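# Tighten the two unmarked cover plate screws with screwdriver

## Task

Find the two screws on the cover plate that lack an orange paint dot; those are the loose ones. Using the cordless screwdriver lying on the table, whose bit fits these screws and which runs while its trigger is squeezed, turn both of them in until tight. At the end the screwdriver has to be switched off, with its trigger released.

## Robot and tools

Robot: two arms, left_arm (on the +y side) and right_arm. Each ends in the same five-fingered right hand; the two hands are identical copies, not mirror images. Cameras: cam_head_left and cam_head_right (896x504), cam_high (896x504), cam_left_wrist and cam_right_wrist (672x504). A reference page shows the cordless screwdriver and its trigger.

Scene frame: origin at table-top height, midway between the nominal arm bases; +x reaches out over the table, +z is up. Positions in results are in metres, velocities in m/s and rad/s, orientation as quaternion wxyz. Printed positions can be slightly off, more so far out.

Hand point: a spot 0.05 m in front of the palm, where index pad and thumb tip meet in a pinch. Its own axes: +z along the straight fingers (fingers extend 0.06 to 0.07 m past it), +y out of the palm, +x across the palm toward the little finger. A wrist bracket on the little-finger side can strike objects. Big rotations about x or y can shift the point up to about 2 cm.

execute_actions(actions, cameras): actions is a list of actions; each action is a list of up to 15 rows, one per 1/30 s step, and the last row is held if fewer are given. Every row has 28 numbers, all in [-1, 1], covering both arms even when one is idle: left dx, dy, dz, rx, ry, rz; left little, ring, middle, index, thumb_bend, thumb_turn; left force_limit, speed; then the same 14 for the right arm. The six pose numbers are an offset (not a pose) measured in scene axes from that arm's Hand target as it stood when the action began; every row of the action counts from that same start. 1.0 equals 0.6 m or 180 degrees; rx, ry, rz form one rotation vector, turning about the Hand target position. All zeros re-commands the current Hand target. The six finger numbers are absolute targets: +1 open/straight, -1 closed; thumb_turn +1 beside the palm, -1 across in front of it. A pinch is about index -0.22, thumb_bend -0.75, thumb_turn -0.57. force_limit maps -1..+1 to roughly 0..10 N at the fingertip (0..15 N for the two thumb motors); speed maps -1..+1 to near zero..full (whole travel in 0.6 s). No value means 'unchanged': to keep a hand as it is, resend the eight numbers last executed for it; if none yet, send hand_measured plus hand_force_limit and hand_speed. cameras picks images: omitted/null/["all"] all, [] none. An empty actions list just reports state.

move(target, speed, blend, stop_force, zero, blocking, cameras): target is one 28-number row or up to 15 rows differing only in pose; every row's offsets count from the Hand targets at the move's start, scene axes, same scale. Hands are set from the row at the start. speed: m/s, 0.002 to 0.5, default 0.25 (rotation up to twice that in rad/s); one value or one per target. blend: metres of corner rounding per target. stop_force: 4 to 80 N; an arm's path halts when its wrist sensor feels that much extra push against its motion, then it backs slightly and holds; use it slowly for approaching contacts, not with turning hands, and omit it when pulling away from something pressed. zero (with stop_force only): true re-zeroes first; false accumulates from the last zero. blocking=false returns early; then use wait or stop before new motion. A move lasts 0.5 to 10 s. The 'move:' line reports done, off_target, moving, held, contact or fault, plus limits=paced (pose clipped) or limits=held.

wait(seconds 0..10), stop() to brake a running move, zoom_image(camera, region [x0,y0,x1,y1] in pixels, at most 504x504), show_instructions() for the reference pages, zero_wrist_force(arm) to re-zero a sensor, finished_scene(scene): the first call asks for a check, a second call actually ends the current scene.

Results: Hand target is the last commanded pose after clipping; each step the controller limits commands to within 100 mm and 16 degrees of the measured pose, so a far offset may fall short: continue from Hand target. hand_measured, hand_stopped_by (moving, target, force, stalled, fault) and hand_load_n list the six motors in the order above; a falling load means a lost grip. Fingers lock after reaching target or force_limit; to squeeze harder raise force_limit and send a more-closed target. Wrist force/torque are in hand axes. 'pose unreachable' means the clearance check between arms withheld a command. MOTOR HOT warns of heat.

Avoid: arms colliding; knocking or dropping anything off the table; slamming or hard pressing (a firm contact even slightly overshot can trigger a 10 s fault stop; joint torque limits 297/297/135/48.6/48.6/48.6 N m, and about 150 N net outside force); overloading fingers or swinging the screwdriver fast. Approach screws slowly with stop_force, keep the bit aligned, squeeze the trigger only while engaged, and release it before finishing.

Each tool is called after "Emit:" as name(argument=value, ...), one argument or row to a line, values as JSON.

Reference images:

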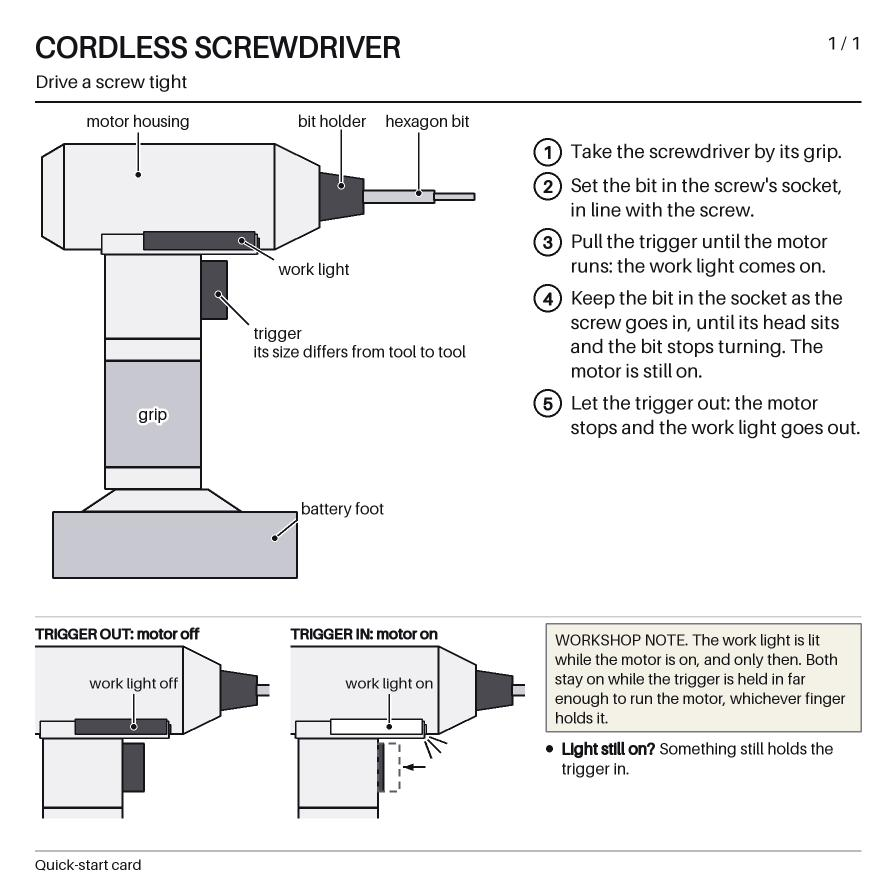

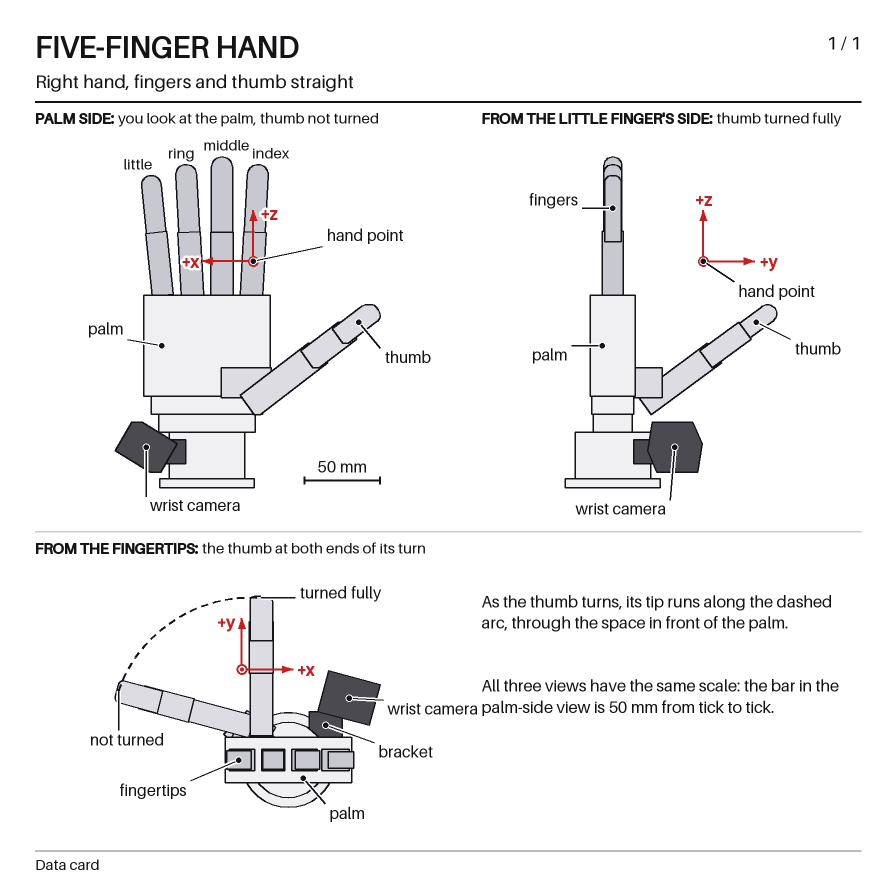

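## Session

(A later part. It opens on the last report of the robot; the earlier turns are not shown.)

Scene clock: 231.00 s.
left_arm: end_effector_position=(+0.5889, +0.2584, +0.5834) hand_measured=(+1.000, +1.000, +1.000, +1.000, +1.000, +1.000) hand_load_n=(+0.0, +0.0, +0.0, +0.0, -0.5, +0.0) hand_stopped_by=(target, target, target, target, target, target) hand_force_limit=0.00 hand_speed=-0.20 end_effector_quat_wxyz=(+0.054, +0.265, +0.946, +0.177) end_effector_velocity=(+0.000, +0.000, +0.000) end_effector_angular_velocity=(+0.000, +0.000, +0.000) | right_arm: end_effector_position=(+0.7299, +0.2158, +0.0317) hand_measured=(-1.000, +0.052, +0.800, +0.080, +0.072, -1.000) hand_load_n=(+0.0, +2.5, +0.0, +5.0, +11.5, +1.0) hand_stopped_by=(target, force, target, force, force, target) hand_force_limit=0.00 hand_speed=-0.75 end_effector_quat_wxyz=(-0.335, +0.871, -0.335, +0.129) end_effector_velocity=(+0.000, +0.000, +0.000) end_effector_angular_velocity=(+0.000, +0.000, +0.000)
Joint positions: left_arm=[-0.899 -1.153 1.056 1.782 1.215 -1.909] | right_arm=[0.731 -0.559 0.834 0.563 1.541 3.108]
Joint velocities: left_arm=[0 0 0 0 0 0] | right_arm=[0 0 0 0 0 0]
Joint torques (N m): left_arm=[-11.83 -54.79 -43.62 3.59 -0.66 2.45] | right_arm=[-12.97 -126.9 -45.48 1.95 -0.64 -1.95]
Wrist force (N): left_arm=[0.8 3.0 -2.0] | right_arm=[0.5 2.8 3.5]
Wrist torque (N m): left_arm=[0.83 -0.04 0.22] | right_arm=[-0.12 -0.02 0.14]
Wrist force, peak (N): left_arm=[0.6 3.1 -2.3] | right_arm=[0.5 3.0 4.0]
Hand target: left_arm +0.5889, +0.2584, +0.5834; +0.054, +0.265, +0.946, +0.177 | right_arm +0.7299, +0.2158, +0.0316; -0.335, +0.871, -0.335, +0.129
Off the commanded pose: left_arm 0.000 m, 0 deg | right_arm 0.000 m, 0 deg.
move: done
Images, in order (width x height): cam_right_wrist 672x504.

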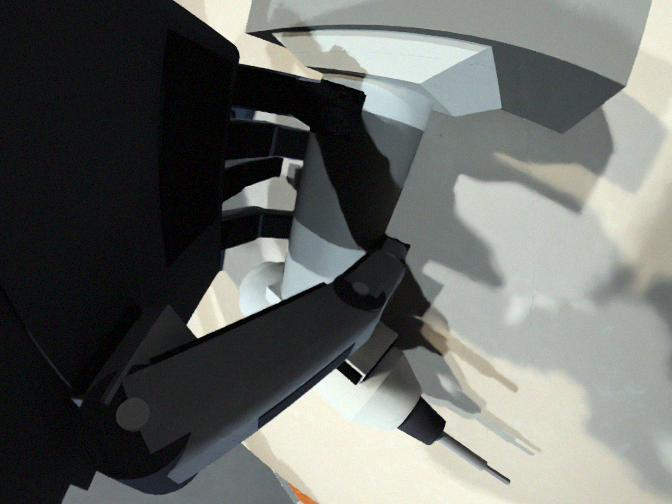

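Emit:
execute_actions(
  actions=[
    [[0,0,0,0,0,0,1,1,1,1,1,1,0,-0.2,0,0,0,0,0,0,-1,-0.32,-0.3,-0.32,-0.92,-1,0,-0.75]],
    [[0,0,0,0,0,0,1,1,1,1,1,1,0,-0.2,0,0,0,0,0,0,-1,-0.32,-0.3,-0.32,-0.92,-1,0,-0.75]],
  ],
  cameras=[],
)

Emit:
move(
  target=[
    [0,0,0,0,0,0,1,1,1,1,1,1,0,-0.2,0,0,0.03,0,0,0,-1,-0.35,-0.35,-0.35,-0.95,-1,0.1,-0.75],
  ],
  speed=0.02,
  cameras=["cam_right_wrist"],
)

Scene clock: 233.23 s.
left_arm: end_effector_position=(+0.5889, +0.2584, +0.5834) hand_measured=(+1.000, +1.000, +1.000, +1.000, +1.000, +1.000) hand_load_n=(+0.0, +0.0, +0.0, +0.0, +0.0, +0.0) hand_stopped_by=(target, target, target, target, target, target) hand_force_limit=0.00 hand_speed=-0.20 end_effector_quat_wxyz=(+0.054, +0.265, +0.946, +0.177) end_effector_velocity=(+0.000, +0.000, +0.000) end_effector_angular_velocity=(-0.001, -0.001, +0.000) | right_arm: end_effector_position=(+0.7299, +0.2157, +0.0316) hand_measured=(-1.000, +0.052, +0.054, +0.080, +0.074, -1.000) hand_load_n=(+0.0, +0.5, +7.5, +2.0, +13.5, +1.0) hand_stopped_by=(target, force, force, force, force, target) hand_force_limit=0.00 hand_speed=-0.75 end_effector_quat_wxyz=(-0.335, +0.871, -0.335, +0.129) end_effector_velocity=(+0.000, +0.000, +0.002) end_effector_angular_velocity=(+0.001, -0.002, +0.000)
Joint positions: left_arm=[-0.899 -1.153 1.056 1.782 1.215 -1.909] | right_arm=[0.731 -0.559 0.834 0.563 1.541 3.108]
Joint velocities: left_arm=[0 -0.001 0 -0.001 0 0.001] | right_arm=[0 -0.002 0 -0.001 0 0]
Joint torques (N m): left_arm=[-9.76 -51.31 -43.63 3.88 -0.86 2.46] | right_arm=[-13.78 -117.61 -39.03 -0.33 -1.14 -2.15]
Wrist force (N): left_arm=[1.3 2.8 -2.2] | right_arm=[0.9 2.6 3.3]
Wrist torque (N m): left_arm=[0.82 -0.11 0.24] | right_arm=[-0.13 -0.08 0.15]
Wrist force, peak (N): left_arm=[0.9 3.3 -2.4] | right_arm=[0.5 3.1 4.0]
Hand target: left_arm +0.5889, +0.2584, +0.5834; +0.054, +0.265, +0.946, +0.177 | right_arm +0.7299, +0.2158, +0.0316; -0.335, +0.871, -0.335, +0.129
Off the commanded pose: left_arm 0.000 m, 0 deg | right_arm 0.000 m, 0 deg.
No camera images: "cameras" was empty.

Scene clock: 234.37 s.
left_arm: end_effector_position=(+0.5889, +0.2584, +0.5834) hand_measured=(+1.000, +1.000, +1.000, +1.000, +1.000, +1.000) hand_load_n=(+0.0, +0.0, +0.0, +0.0, -0.5, +0.0) hand_stopped_by=(target, target, target, target, target, target) hand_force_limit=0.00 hand_speed=-0.20 end_effector_quat_wxyz=(+0.054, +0.265, +0.946, +0.177) end_effector_velocity=(+0.000, -0.001, +0.000) end_effector_angular_velocity=(+0.000, +0.000, +0.000) | right_arm: end_effector_position=(+0.7300, +0.2157, +0.0498) hand_measured=(-1.000, +0.014, +0.054, +0.056, +0.076, -1.000) hand_load_n=(+0.0, +4.5, +0.0, +3.5, +11.5, +3.5) hand_stopped_by=(target, force, force, force, force, target) hand_force_limit=0.10 hand_speed=-0.75 end_effector_quat_wxyz=(-0.335, +0.871, -0.335, +0.129) end_effector_velocity=(+0.000, +0.000, -0.001) end_effector_angular_velocity=(+0.000, +0.000, +0.000)
Joint positions: left_arm=[-0.899 -1.153 1.056 1.782 1.215 -1.909] | right_arm=[0.731 -0.57 0.822 0.586 1.541 3.108]
Joint velocities: left_arm=[-0.001 0 0 0 0 -0.001] | right_arm=[0 0.001 0 -0.002 0 0]
Joint torques (N m): left_arm=[-8.53 -53.58 -43.15 4.06 -1.05 2.49] | right_arm=[-14.06 -121.2 -40.77 -0.09 -1.39 -2.33]
Wrist force (N): left_arm=[0.8 2.8 -2.1] | right_arm=[0.8 3.3 3.6]
Wrist torque (N m): left_arm=[0.81 -0.04 0.21] | right_arm=[-0.05 -0.06 0.16]
Wrist force, peak (N): left_arm=[0.8 3.2 -2.5] | right_arm=[0.3 3.3 4.4]
Hand target: left_arm +0.5889, +0.2584, +0.5834; +0.054, +0.265, +0.946, +0.177 | right_arm +0.7300, +0.2157, +0.0496; -0.335, +0.871, -0.335, +0.129
Off the commanded pose: left_arm 0.000 m, 0 deg | right_arm 0.000 m, 0 deg.
move: done
Images, in order (width x height): cam_right_wrist 672x504.

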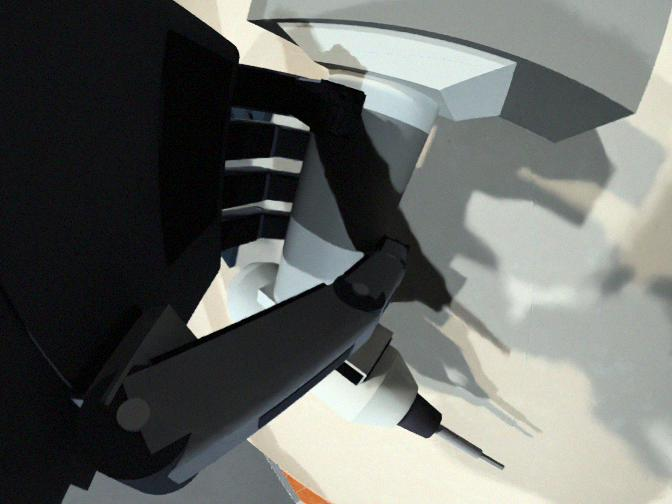

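Emit:
move(
  target=[
    [0,0,0,0,0,0,1,1,1,1,1,1,0,-0.2,-0.05,-0.05,0.3,0,0,0,-1,-0.4,-0.4,-0.4,-0.98,-1,0.35,-0.75],
  ],
  speed=0.1,
  cameras=["cam_right_wrist","cam_left_wrist"],
)

Scene clock: 238.17 s.
left_arm: end_effector_position=(+0.5889, +0.2584, +0.5834) hand_measured=(+1.000, +1.000, +1.000, +1.000, +1.000, +1.000) hand_load_n=(+0.0, +0.0, +0.5, +0.0, -0.5, +0.0) hand_stopped_by=(target, target, target, target, target, target) hand_force_limit=0.00 hand_speed=-0.20 end_effector_quat_wxyz=(+0.054, +0.265, +0.946, +0.177) end_effector_velocity=(+0.000, +0.001, +0.000) end_effector_angular_velocity=(+0.000, +0.000, +0.002) | right_arm: end_effector_position=(+0.7000, +0.1855, +0.2296) hand_measured=(-1.000, -0.012, -0.012, +0.016, +0.074, -1.000) hand_load_n=(+0.0, +1.5, +15.0, +0.5, +14.5, +3.0) hand_stopped_by=(target, force, force, force, force, target) hand_force_limit=0.35 hand_speed=-0.75 end_effector_quat_wxyz=(-0.335, +0.871, -0.335, +0.129) end_effector_velocity=(+0.000, +0.000, -0.003) end_effector_angular_velocity=(+0.000, +0.000, +0.000)
Joint positions: left_arm=[-0.899 -1.153 1.056 1.782 1.215 -1.909] | right_arm=[0.731 -0.729 0.8 0.767 1.541 3.108]
Joint velocities: left_arm=[0.001 0 0 0 0 -0.001] | right_arm=[0 0.002 0.002 -0.004 0 0]
Joint torques (N m): left_arm=[-12.38 -50.72 -45.33 4.14 -1.78 2.51] | right_arm=[13.62 -112.27 -39.31 -1.16 1.37 0.43]
Wrist force (N): left_arm=[0.9 3.3 -1.8] | right_arm=[0.6 2.8 4.1]
Wrist torque (N m): left_arm=[0.87 -0.06 0.23] | right_arm=[-0.17 -0.05 0.14]
Wrist force, peak (N): left_arm=[1.0 3.1 -2.5] | right_arm=[0.7 4.2 6.1]
Hand target: left_arm +0.5889, +0.2584, +0.5834; +0.054, +0.265, +0.946, +0.177 | right_arm +0.7000, +0.1855, +0.2295; -0.335, +0.871, -0.335, +0.129
Off the commanded pose: left_arm 0.000 m, 0 deg | right_arm 0.000 m, 0 deg.
move: done
Images, in order (width x height): cam_left_wrist 672x504, cam_right_wrist 672x504.

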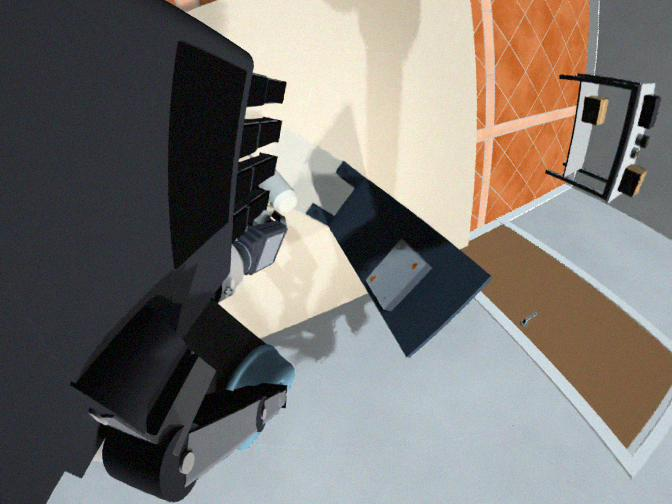

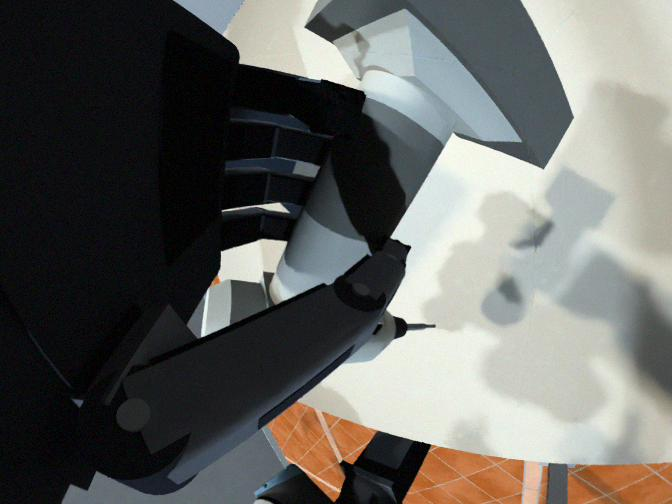

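Emit:
move(
  target=[
    [0,0,0,0,0,0,1,1,1,1,1,1,0,-0.2,0,0,0.05,0.1675,0.1855,0,-1,-0.45,-0.45,-0.45,-0.98,-1,0.5,-0.75],
  ],
  speed=0.25,
  cameras=["cam_right_wrist","cam_left_wrist"],
)

Scene clock: 240.60 s.
left_arm: end_effector_position=(+0.5889, +0.2584, +0.5834) hand_measured=(+1.000, +1.000, +1.000, +1.000, +1.000, +1.000) hand_load_n=(+0.0, +0.0, +0.0, +0.5, +0.0, +0.0) hand_stopped_by=(target, target, target, target, target, target) hand_force_limit=0.00 hand_speed=-0.20 end_effector_quat_wxyz=(+0.054, +0.265, +0.946, +0.177) end_effector_velocity=(+0.000, +0.000, +0.000) end_effector_angular_velocity=(+0.000, -0.001, +0.000) | right_arm: end_effector_position=(+0.7001, +0.1856, +0.2594) hand_measured=(-1.000, -0.036, -0.012, -0.020, +0.078, -1.000) hand_load_n=(+0.0, +8.0, +4.5, +9.0, +22.5, +1.5) hand_stopped_by=(target, force, force, force, force, target) hand_force_limit=0.50 hand_speed=-0.75 end_effector_quat_wxyz=(-0.438, +0.756, -0.438, -0.214) end_effector_velocity=(+0.000, +0.000, -0.001) end_effector_angular_velocity=(+0.000, +0.003, +0.001)
Joint positions: left_arm=[-0.899 -1.153 1.056 1.782 1.215 -1.909] | right_arm=[0.561 -0.745 0.928 0.586 0.856 3.557]
Joint velocities: left_arm=[0 0 0 0 0 0] | right_arm=[0 0.001 0 0.001 -0.002 0.001]
Joint torques (N m): left_arm=[-10.48 -54.33 -44.25 3.93 -1.35 2.27] | right_arm=[15.02 -124.5 -49.17 3 -3.31 0.97]
Wrist force (N): left_arm=[0.7 2.6 -2.1] | right_arm=[5.4 1.2 1.8]
Wrist torque (N m): left_arm=[0.77 -0.03 0.20] | right_arm=[-0.25 0.04 -0.14]
Wrist force, peak (N): left_arm=[1.0 3.2 -2.4] | right_arm=[6.3 1.2 2.0]
Hand target: left_arm +0.5889, +0.2584, +0.5834; +0.054, +0.265, +0.946, +0.177 | right_arm +0.6999, +0.1857, +0.2595; -0.438, +0.756, -0.438, -0.214
Off the commanded pose: left_arm 0.000 m, 0 deg | right_arm 0.000 m, 0 deg.
move: done
Images, in order (width x height): cam_left_wrist 672x504, cam_right_wrist 672x504.

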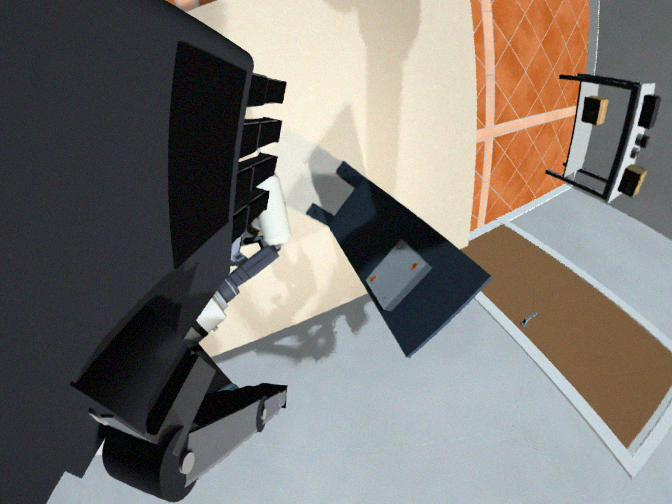

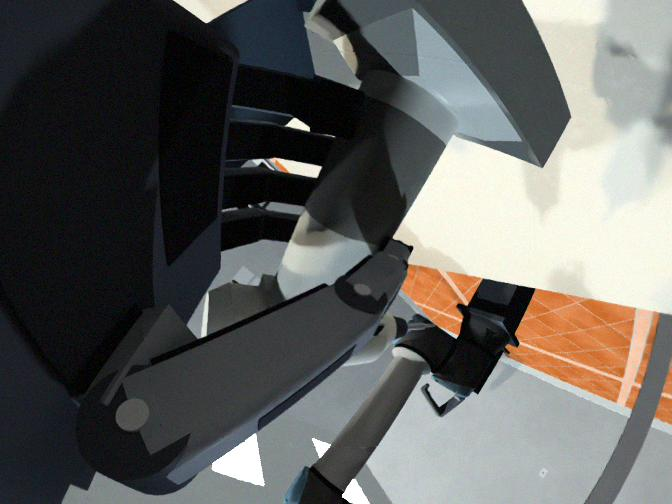

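Emit:
move(
  target=[
    [0,0,0,0,0,0,1,1,1,1,1,1,0,-0.2,-0.1,-0.1,-0.03,0.1675,0.1855,0,-1,-0.45,-0.45,-0.45,-0.98,-1,0.5,-0.75],
  ],
  speed=0.25,
  cameras=["cam_right_wrist","cam_left_wrist","cam_head_left","cam_high"],
)

Scene clock: 242.83 s.
left_arm: end_effector_position=(+0.5889, +0.2584, +0.5834) hand_measured=(+1.000, +1.000, +1.000, +1.000, +1.000, +1.000) hand_load_n=(+0.0, +0.0, +0.0, +0.0, +0.0, +0.0) hand_stopped_by=(target, target, target, target, target, target) hand_force_limit=0.00 hand_speed=-0.20 end_effector_quat_wxyz=(+0.054, +0.265, +0.946, +0.177) end_effector_velocity=(+0.000, +0.000, +0.000) end_effector_angular_velocity=(+0.000, +0.000, +0.000) | right_arm: end_effector_position=(+0.6399, +0.1257, +0.2417) hand_measured=(-1.000, -0.036, -0.014, -0.020, +0.076, -1.000) hand_load_n=(-1.0, +7.5, +0.0, +4.0, +13.5, +1.5) hand_stopped_by=(target, force, force, force, force, target) hand_force_limit=0.50 hand_speed=-0.75 end_effector_quat_wxyz=(+0.474, -0.525, +0.474, +0.525) end_effector_velocity=(+0.000, +0.000, +0.000) end_effector_angular_velocity=(+0.001, +0.000, +0.001)
Joint positions: left_arm=[-0.899 -1.153 1.056 1.782 1.215 -1.909] | right_arm=[0.49 -0.903 1.522 -0.62 0.449 4.714]
Joint velocities: left_arm=[0 0 0 -0.001 0 0.001] | right_arm=[0 0 0.001 -0.003 0 0.003]
Joint torques (N m): left_arm=[-9.82 -54.6 -46.42 3.51 -1.09 2.13] | right_arm=[14.12 -90.35 -34.06 -4.77 -1.48 2.88]
Wrist force (N): left_arm=[0.8 2.9 -2.0] | right_arm=[7.2 -2.5 -1.8]
Wrist torque (N m): left_arm=[0.81 -0.05 0.21] | right_arm=[-0.44 0.17 -0.34]
Wrist force, peak (N): left_arm=[0.8 3.4 -2.2] | right_arm=[12.9 -1.1 0.0]
Hand target: left_arm +0.5889, +0.2584, +0.5834; +0.054, +0.265, +0.946, +0.177 | right_arm +0.6398, +0.1257, +0.2416; -0.474, +0.525, -0.474, -0.525
Off the commanded pose: left_arm 0.000 m, 0 deg | right_arm 0.000 m, 0 deg.
move: done
Images, in order (width x height): cam_head_left 896x504, cam_high 896x504, cam_left_wrist 672x504, cam_right_wrist 672x504.

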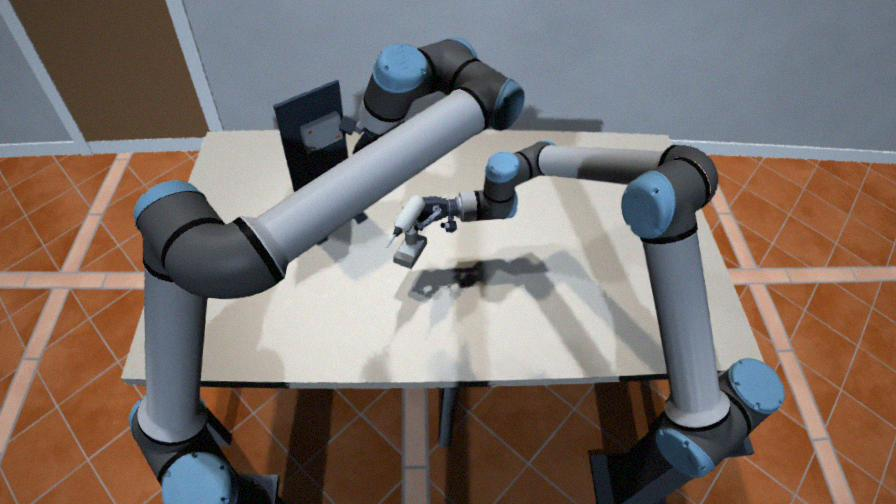

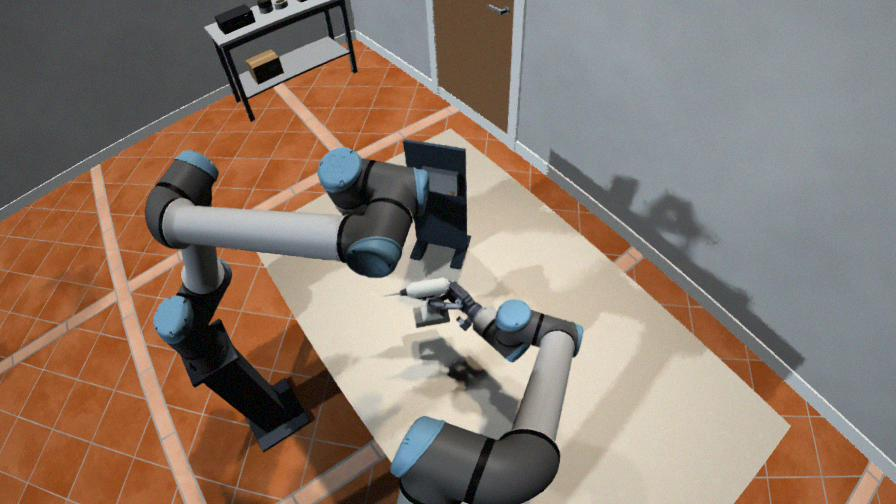

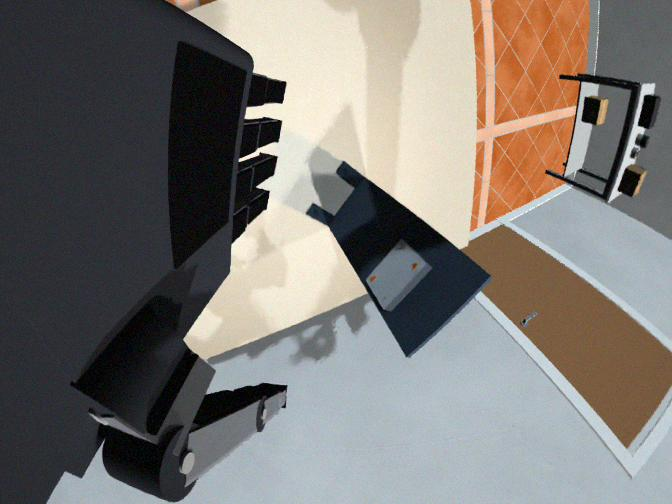

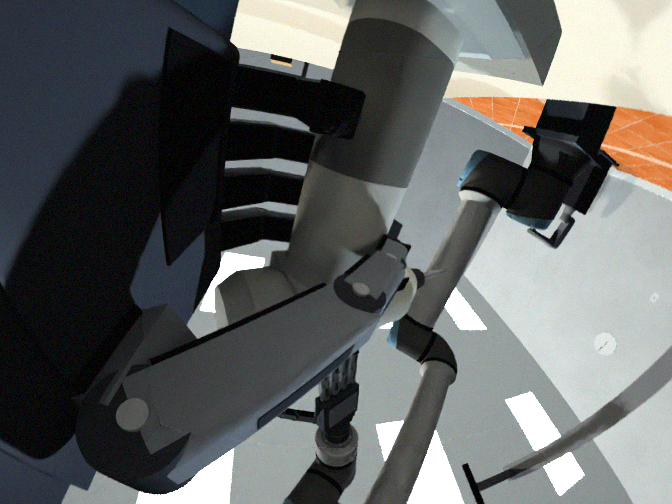

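Emit:
zoom_image(
  camera="cam_head_left",
  region=[340, 160, 500, 300],
)

Emit:
zoom_image(
  camera="cam_high",
  region=[360, 250, 520, 350],
)

Scaled by 3.150.

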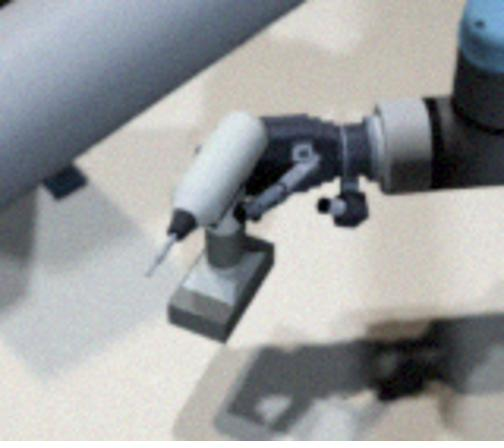

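Scaled by 3.150.

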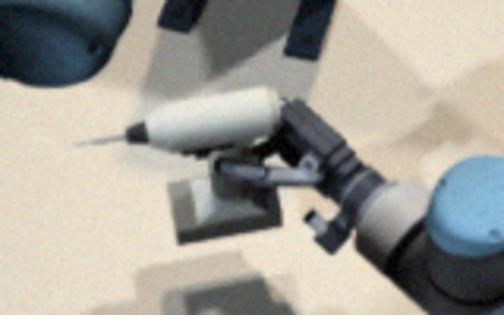

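Emit:
move(
  target=[
    [-0.08,-0.28,0,0,0,0,1,1,1,1,1,1,0,-0.2,-0.08,0.0,0,0,0,-0.5,-1,-0.45,-0.45,-0.45,-0.98,-1,0.5,-0.75],
  ],
  speed=0.25,
  cameras=["cam_right_wrist","cam_left_wrist","cam_head_left","cam_high"],
)

Scene clock: 247.53 s.
left_arm: end_effector_position=(+0.5407, +0.0901, +0.5833) hand_measured=(+1.000, +1.000, +1.000, +1.000, +1.000, +1.000) hand_load_n=(+0.0, +0.0, +0.0, +0.0, -0.5, +0.0) hand_stopped_by=(target, target, target, target, target, target) hand_force_limit=0.00 hand_speed=-0.20 end_effector_quat_wxyz=(+0.054, +0.265, +0.946, +0.177) end_effector_velocity=(+0.001, +0.001, +0.000) end_effector_angular_velocity=(+0.001, +0.000, -0.002) | right_arm: end_effector_position=(+0.5919, +0.1252, +0.2412) hand_measured=(-1.000, -0.036, -0.014, -0.020, +0.076, -1.000) hand_load_n=(-1.0, +7.5, +0.0, +4.0, +13.5, +1.5) hand_stopped_by=(target, force, force, force, force, target) hand_force_limit=0.50 hand_speed=-0.75 end_effector_quat_wxyz=(+0.706, -0.037, +0.706, +0.035) end_effector_velocity=(+0.000, -0.001, +0.000) end_effector_angular_velocity=(+0.000, +0.000, -0.003)
Joint positions: left_arm=[-1.084 -1.002 0.841 1.911 1.243 -2.104] | right_arm=[0.992 -0.989 1.677 -0.689 2.521 4.71]
Joint velocities: left_arm=[0.001 0 0.001 0 -0.001 0.003] | right_arm=[0 0 0 0 0.003 0]
Joint torques (N m): left_arm=[7.97 -92.06 -23.14 1.12 -1.24 3.96] | right_arm=[-8.09 -93.43 -41.22 -5.68 2.04 2.54]
Wrist force (N): left_arm=[0.6 2.9 -2.2] | right_arm=[7.2 -2.8 -2.4]
Wrist torque (N m): left_arm=[0.81 0.01 0.20] | right_arm=[-0.48 0.19 -0.34]
Wrist force, peak (N): left_arm=[0.9 3.2 -2.4] | right_arm=[8.1 -2.9 -2.4]
Hand target: left_arm +0.5408, +0.0902, +0.5834; +0.054, +0.265, +0.946, +0.177 | right_arm +0.5919, +0.1252, +0.2412; +0.707, -0.037, +0.706, +0.035
Off the commanded pose: left_arm 0.000 m, 0 deg | right_arm 0.001 m, 0 deg.
move: done
Images, in order (width x height): cam_head_left 896x504, cam_high 896x504, cam_left_wrist 672x504, cam_right_wrist 672x504.

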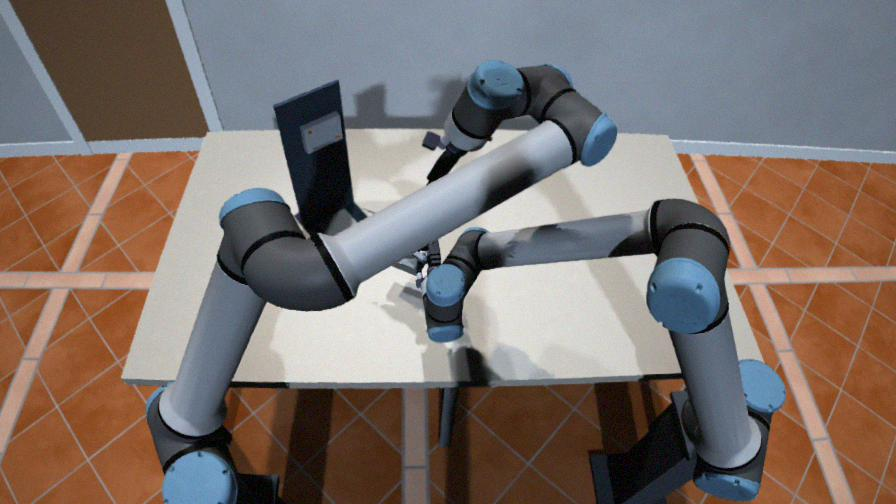

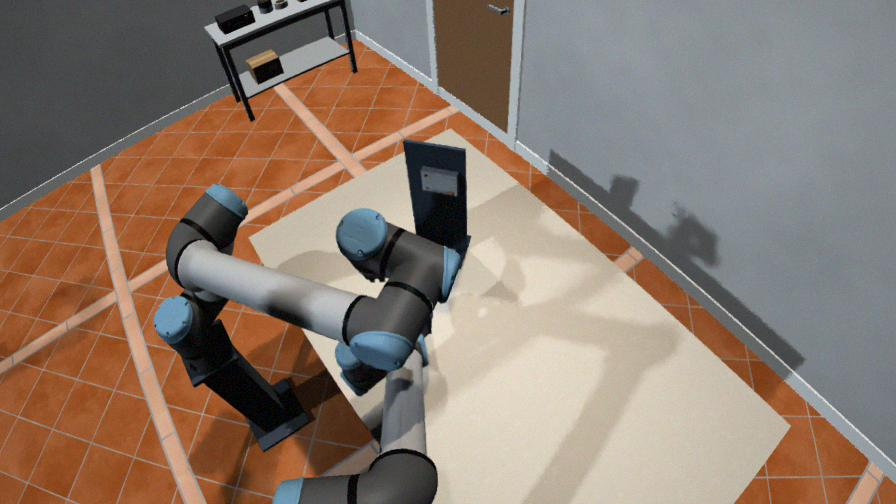

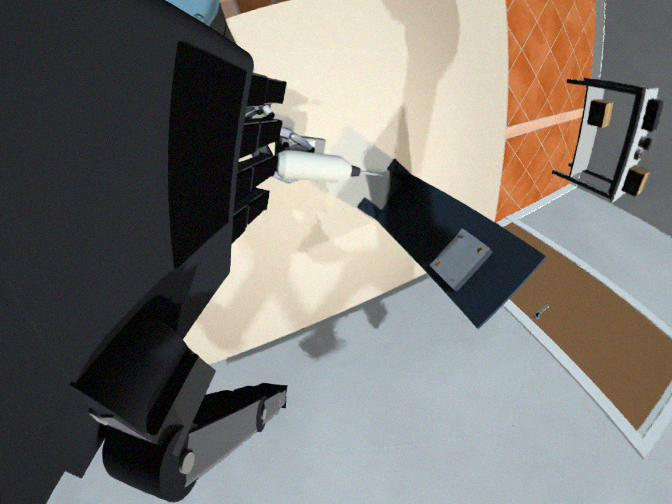

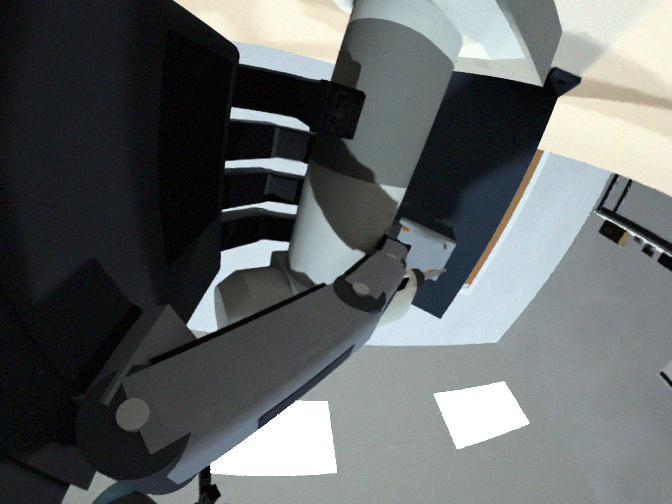

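Emit:
zoom_image(
  camera="cam_left_wrist",
  region=[230, 80, 410, 215],
)

Scaled by 2.800 from the camera's 672x504 image, which has a finer 960x720 frame.

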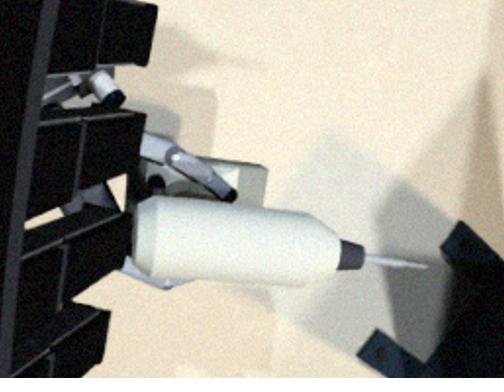

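Emit:
zoom_image(
  camera="cam_right_wrist",
  region=[200, 0, 600, 300],
)

Scaled by 1.260 from the camera's 672x504 image, which has a finer 960x720 frame.

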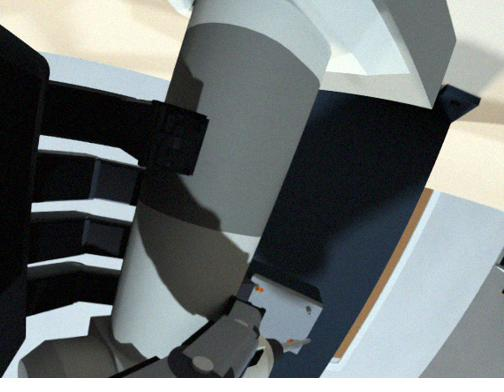

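Emit:
move(
  target=[
    [0,0,0,0,0,0,1,1,1,1,1,1,0,-0.2,0.0,0,-0.17,0,0,0,-1,-0.45,-0.45,-0.45,-0.98,-1,0.5,-0.75],
  ],
  speed=0.1,
  cameras=[],
)

Emit:
move(
  target=[
    [0,0,0,0,0,0,1,1,1,1,1,1,0,-0.2,0.0,0,-0.1,0,0,0,-1,-0.45,-0.45,-0.45,-0.98,-1,0.5,-0.75],
  ],
  speed=0.02,
  stop_force=4,
  cameras=["cam_right_wrist","cam_left_wrist"],
)

Scene clock: 249.80 s.
left_arm: end_effector_position=(+0.5408, +0.0902, +0.5834) hand_measured=(+1.000, +1.000, +1.000, +1.000, +1.000, +1.000) hand_load_n=(+0.0, +0.0, +0.0, +0.0, +0.0, +0.0) hand_stopped_by=(target, target, target, target, target, target) hand_force_limit=0.00 hand_speed=-0.20 end_effector_quat_wxyz=(+0.054, +0.265, +0.946, +0.177) end_effector_velocity=(+0.000, +0.000, +0.000) end_effector_angular_velocity=(+0.000, +0.000, -0.001) | right_arm: end_effector_position=(+0.5920, +0.1253, +0.1393) hand_measured=(-1.000, -0.036, -0.014, -0.020, +0.076, -1.000) hand_load_n=(-1.5, +7.0, +0.0, +4.0, +14.5, +2.5) hand_stopped_by=(target, force, force, force, force, target) hand_force_limit=0.50 hand_speed=-0.75 end_effector_quat_wxyz=(+0.706, -0.037, +0.706, +0.035) end_effector_velocity=(+0.000, +0.000, +0.001) end_effector_angular_velocity=(-0.002, +0.001, +0.000)
Joint positions: left_arm=[-1.084 -1.003 0.841 1.911 1.243 -2.103] | right_arm=[0.992 -0.874 1.705 -0.833 2.521 4.71]
Joint velocities: left_arm=[0 0 0 0 0 0.001] | right_arm=[0 -0.002 0 0.004 0 0]
Joint torques (N m): left_arm=[10.24 -96.13 -25.74 1.85 -1.86 3.77] | right_arm=[9.79 -108.8 -38.07 0.47 1.8 -1.63]
Wrist force (N): left_arm=[0.5 3.0 -2.0] | right_arm=[6.9 -2.7 -2.4]
Wrist torque (N m): left_arm=[0.82 0.01 0.19] | right_arm=[-0.44 0.18 -0.35]
Wrist force, peak (N): left_arm=[0.4 3.2 -2.4] | right_arm=[9.2 -2.7 -2.6]
Hand target: left_arm +0.5408, +0.0902, +0.5834; +0.054, +0.265, +0.946, +0.177 | right_arm +0.5920, +0.1254, +0.1393; +0.707, -0.037, +0.706, +0.035
Off the commanded pose: left_arm 0.000 m, 0 deg | right_arm 0.000 m, 0 deg.
move: done
No camera images: "cameras" was empty.

Scene clock: 250.63 s.
left_arm: end_effector_position=(+0.5408, +0.0902, +0.5834) hand_measured=(+1.000, +1.000, +1.000, +1.000, +1.000, +1.000) hand_load_n=(+0.0, +0.0, +0.0, +0.0, +0.0, +0.0) hand_stopped_by=(target, target, target, target, target, target) hand_force_limit=0.00 hand_speed=-0.20 end_effector_quat_wxyz=(+0.054, +0.265, +0.946, +0.177) end_effector_velocity=(+0.000, +0.000, +0.000) end_effector_angular_velocity=(+0.001, +0.000, +0.000) | right_arm: end_effector_position=(+0.5920, +0.1253, +0.1388) hand_measured=(-1.000, -0.036, -0.014, -0.020, +0.076, -1.000) hand_load_n=(-2.0, +7.0, +0.0, +4.5, +15.5, +3.0) hand_stopped_by=(target, force, force, force, force, target) hand_force_limit=0.50 hand_speed=-0.75 end_effector_quat_wxyz=(+0.706, -0.037, +0.706, +0.035) end_effector_velocity=(+0.000, +0.000, +0.000) end_effector_angular_velocity=(+0.001, +0.000, +0.000)
Joint positions: left_arm=[-1.084 -1.003 0.841 1.911 1.243 -2.103] | right_arm=[0.992 -0.873 1.705 -0.833 2.521 4.71]
Joint velocities: left_arm=[0.001 0 0 0 0 0.001] | right_arm=[0 0 0 -0.001 0 0]
Joint torques (N m): left_arm=[8.71 -96.59 -27.36 1.67 -1.72 4.13] | right_arm=[6.92 -94.34 -31.98 -4.11 1.53 -1.35]
Wrist force (N): left_arm=[0.8 3.0 -2.4] | right_arm=[5.4 -2.6 -2.3]
Wrist torque (N m): left_arm=[0.84 -0.02 0.21] | right_arm=[-0.46 0.22 -0.40]
Wrist force, peak (N): left_arm=[0.7 3.0 -2.4] | right_arm=[6.9 -2.8 -2.1]
Hand target: left_arm +0.5408, +0.0902, +0.5834; +0.054, +0.265, +0.946, +0.177 | right_arm +0.5920, +0.1253, +0.1388; +0.706, -0.037, +0.706, +0.035
Off the commanded pose: left_arm 0.000 m, 0 deg | right_arm 0.059 m, 0 deg.
move: contact (right_arm)
Images, in order (width x height): cam_left_wrist 672x504, cam_right_wrist 672x504.

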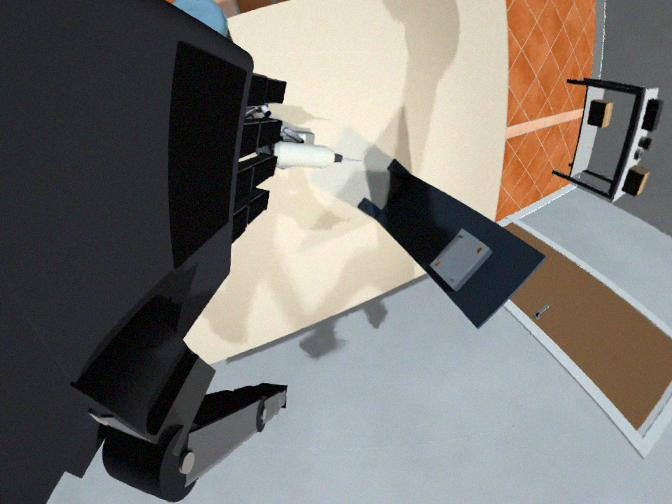

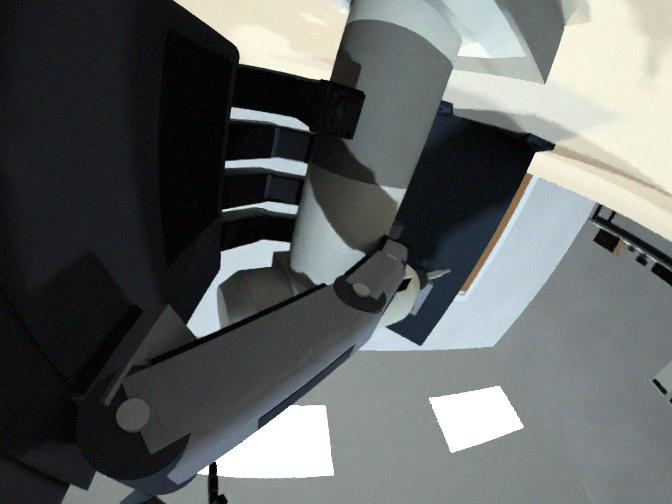

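Emit:
move(
  target=[
    [0,0,0,0,0,0,1,1,1,1,1,1,0,-0.2,0.0,0,-0.1,0,0,0,-1,-0.45,-0.45,-0.45,-0.98,-1,0.5,-0.75],
  ],
  speed=0.02,
  stop_force=5,
  cameras=["cam_right_wrist"],
)

Scene clock: 251.53 s.
left_arm: end_effector_position=(+0.5408, +0.0902, +0.5834) hand_measured=(+1.000, +1.000, +1.000, +1.000, +1.000, +1.000) hand_load_n=(+0.0, +0.0, +0.0, +0.0, +0.0, +0.0) hand_stopped_by=(target, target, target, target, target, target) hand_force_limit=0.00 hand_speed=-0.20 end_effector_quat_wxyz=(+0.054, +0.265, +0.946, +0.177) end_effector_velocity=(+0.000, +0.001, +0.001) end_effector_angular_velocity=(+0.000, -0.001, +0.001) | right_arm: end_effector_position=(+0.5920, +0.1253, +0.1385) hand_measured=(-1.000, -0.036, -0.014, -0.020, +0.076, -1.000) hand_load_n=(-2.5, +7.0, +0.0, +4.5, +15.5, +3.0) hand_stopped_by=(target, force, force, force, force, target) hand_force_limit=0.50 hand_speed=-0.75 end_effector_quat_wxyz=(+0.706, -0.037, +0.706, +0.035) end_effector_velocity=(+0.000, +0.000, +0.001) end_effector_angular_velocity=(+0.000, +0.000, +0.000)
Joint positions: left_arm=[-1.084 -1.003 0.841 1.911 1.243 -2.103] | right_arm=[0.992 -0.873 1.705 -0.833 2.521 4.71]
Joint velocities: left_arm=[0.001 -0.001 0 0 0 0] | right_arm=[0 -0.001 0 0.001 -0.001 0]
Joint torques (N m): left_arm=[6.23 -91.67 -26.05 2 -1.36 3.95] | right_arm=[6.51 -102.88 -30.57 -1.07 1.57 -1.3]
Wrist force (N): left_arm=[0.5 3.0 -2.1] | right_arm=[3.3 -3.4 -2.1]
Wrist torque (N m): left_arm=[0.82 0.02 0.19] | right_arm=[-0.58 0.40 -0.56]
Wrist force, peak (N): left_arm=[0.4 3.3 -2.1] | right_arm=[5.6 -2.6 -2.2]
Hand target: left_arm +0.5408, +0.0902, +0.5834; +0.054, +0.265, +0.946, +0.177 | right_arm +0.5920, +0.1253, +0.1386; +0.706, -0.037, +0.706, +0.035
Off the commanded pose: left_arm 0.000 m, 0 deg | right_arm 0.060 m, 0 deg.
move: contact (right_arm)
Images, in order (width x height): cam_right_wrist 672x504.

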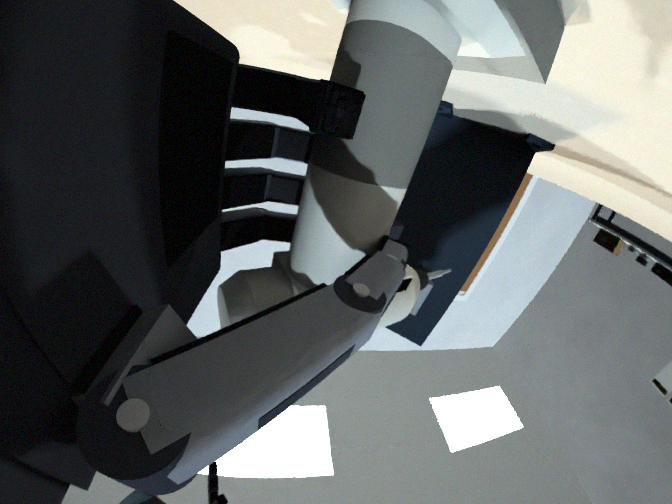

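Emit:
move(
  target=[
    [-0.15,0.6,-0.30,0,0,0,1,1,1,1,1,1,0,-0.2,0,0,0,0,0,0,-1,-0.45,-0.45,-0.45,-0.98,-1,0.5,-0.75],
  ],
  speed=0.25,
  cameras=["cam_left_wrist"],
)

Scene clock: 254.03 s.
left_arm: end_effector_position=(+0.4505, +0.4504, +0.4042) hand_measured=(+1.000, +1.000, +1.000, +1.000, +1.000, +1.000) hand_load_n=(+0.0, +0.0, +0.0, +0.0, -0.5, +0.0) hand_stopped_by=(target, target, target, target, target, target) hand_force_limit=0.00 hand_speed=-0.20 end_effector_quat_wxyz=(+0.054, +0.265, +0.946, +0.177) end_effector_velocity=(+0.000, +0.001, +0.000) end_effector_angular_velocity=(+0.001, +0.000, +0.000) | right_arm: end_effector_position=(+0.5920, +0.1253, +0.1386) hand_measured=(-1.000, -0.036, -0.014, -0.020, +0.076, -1.000) hand_load_n=(-2.5, +7.0, +0.0, +4.5, +16.0, +3.0) hand_stopped_by=(target, force, force, force, force, target) hand_force_limit=0.50 hand_speed=-0.75 end_effector_quat_wxyz=(+0.706, -0.037, +0.706, +0.035) end_effector_velocity=(+0.000, +0.000, -0.001) end_effector_angular_velocity=(-0.002, +0.001, +0.000)
Joint positions: left_arm=[-0.857 -1.498 1.805 1.362 1.211 -1.865] | right_arm=[0.992 -0.873 1.705 -0.833 2.521 4.71]
Joint velocities: left_arm=[0.001 0 0 0 0 0.001] | right_arm=[0 0.001 0 0.001 0 0]
Joint torques (N m): left_arm=[5.83 -35.11 -31.92 5.05 1.21 -2.51] | right_arm=[8.03 -104 -37 -3.33 1.64 -1.21]
Wrist force (N): left_arm=[0.9 3.0 -2.1] | right_arm=[4.2 -3.6 -2.3]
Wrist torque (N m): left_arm=[0.82 -0.05 0.22] | right_arm=[-0.58 0.35 -0.54]
Wrist force, peak (N): left_arm=[1.1 3.2 -2.7] | right_arm=[4.3 -3.6 -2.6]
Hand target: left_arm +0.4505, +0.4505, +0.4041; +0.054, +0.265, +0.946, +0.177 | right_arm +0.5920, +0.1253, +0.1386; +0.706, -0.037, +0.706, +0.035
Off the commanded pose: left_arm 0.001 m, 0 deg | right_arm 0.000 m, 0 deg.
move: done
Images, in order (width x height): cam_left_wrist 672x504.

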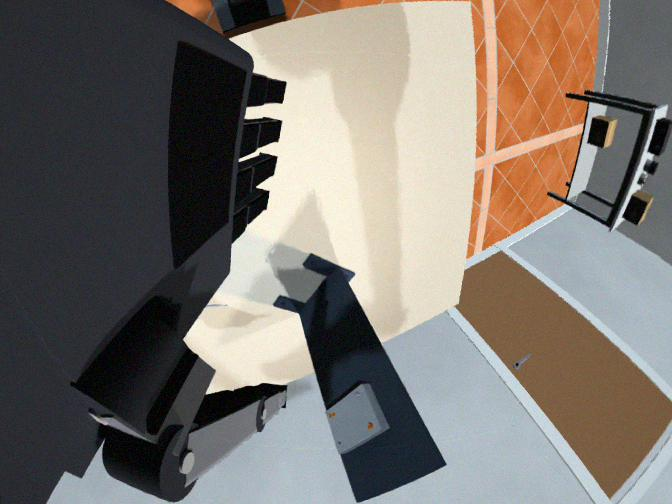

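Emit:
move(
  target=[
    [-0.03,-0.03,-0.12,-0.191,-0.029,-0.171,1,1,1,1,1,1,0,-0.2,0,0,0,0,0,0,-1,-0.45,-0.45,-0.45,-0.98,-1,0.5,-0.75],
  ],
  speed=0.25,
  cameras=["cam_left_wrist"],
)

Scene clock: 256.33 s.
left_arm: end_effector_position=(+0.4325, +0.4329, +0.3322) hand_measured=(+1.000, +1.000, +1.000, +1.000, +1.000, +1.000) hand_load_n=(+0.0, +0.5, +0.0, +0.0, +0.0, +0.0) hand_stopped_by=(target, target, target, target, target, target) hand_force_limit=0.00 hand_speed=-0.20 end_effector_quat_wxyz=(+0.215, +0.467, +0.850, -0.115) end_effector_velocity=(+0.000, +0.000, +0.001) end_effector_angular_velocity=(-0.001, -0.001, -0.001) | right_arm: end_effector_position=(+0.5920, +0.1253, +0.1386) hand_measured=(-1.000, -0.036, -0.014, -0.020, +0.076, -1.000) hand_load_n=(-2.5, +7.0, +0.5, +4.5, +15.5, +3.0) hand_stopped_by=(target, force, force, force, force, target) hand_force_limit=0.50 hand_speed=-0.75 end_effector_quat_wxyz=(+0.706, -0.037, +0.706, +0.035) end_effector_velocity=(+0.000, +0.000, +0.003) end_effector_angular_velocity=(+0.002, -0.001, +0.000)
Joint positions: left_arm=[-0.562 -1.682 2.011 0.795 1.786 -1.142] | right_arm=[0.992 -0.873 1.705 -0.834 2.521 4.71]
Joint velocities: left_arm=[0 -0.001 -0.001 0 0.001 0] | right_arm=[0 -0.003 0 0 0 0]
Joint torques (N m): left_arm=[7.4 -22.33 -50 2.34 2.97 1.23] | right_arm=[6.93 -103.7 -36.23 -5.05 1.62 -0.99]
Wrist force (N): left_arm=[-0.5 2.3 -2.6] | right_arm=[4.4 -3.4 -2.4]
Wrist torque (N m): left_arm=[0.67 0.23 0.05] | right_arm=[-0.52 0.32 -0.52]
Wrist force, peak (N): left_arm=[0.0 2.8 -2.8] | right_arm=[4.2 -3.8 -2.4]
Hand target: left_arm +0.4326, +0.4328, +0.3323; +0.215, +0.467, +0.850, -0.115 | right_arm +0.5920, +0.1253, +0.1386; +0.706, -0.037, +0.706, +0.035
Off the commanded pose: left_arm 0.000 m, 0 deg | right_arm 0.000 m, 0 deg.
move: done
Images, in order (width x height): cam_left_wrist 672x504.

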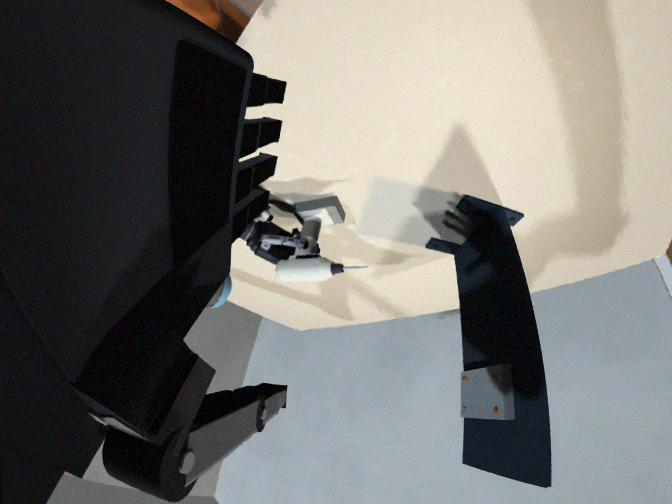

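Emit:
zoom_image(
  camera="cam_left_wrist",
  region=[230, 160, 400, 300],
)

Emit:
zoom_image(
  camera="cam_left_wrist",
  region=[440, 350, 530, 430],
)

Scaled by 2.965 from the camera's 672x504 image, which has a finer 960x720 frame.

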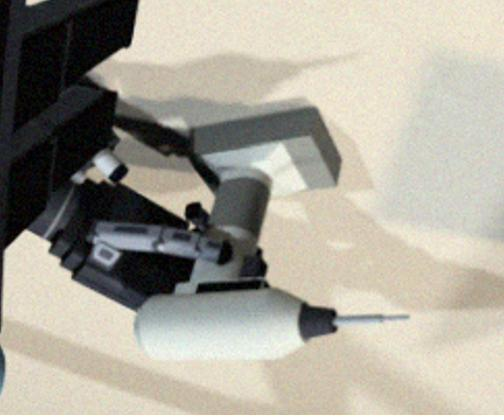

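Scaled by 5.600 from the camera's 672x504 image, which has a finer 960x720 frame.

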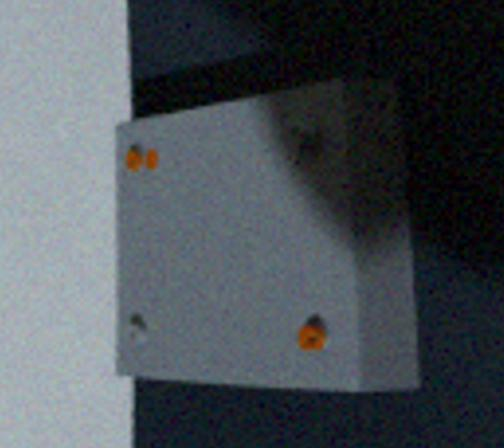

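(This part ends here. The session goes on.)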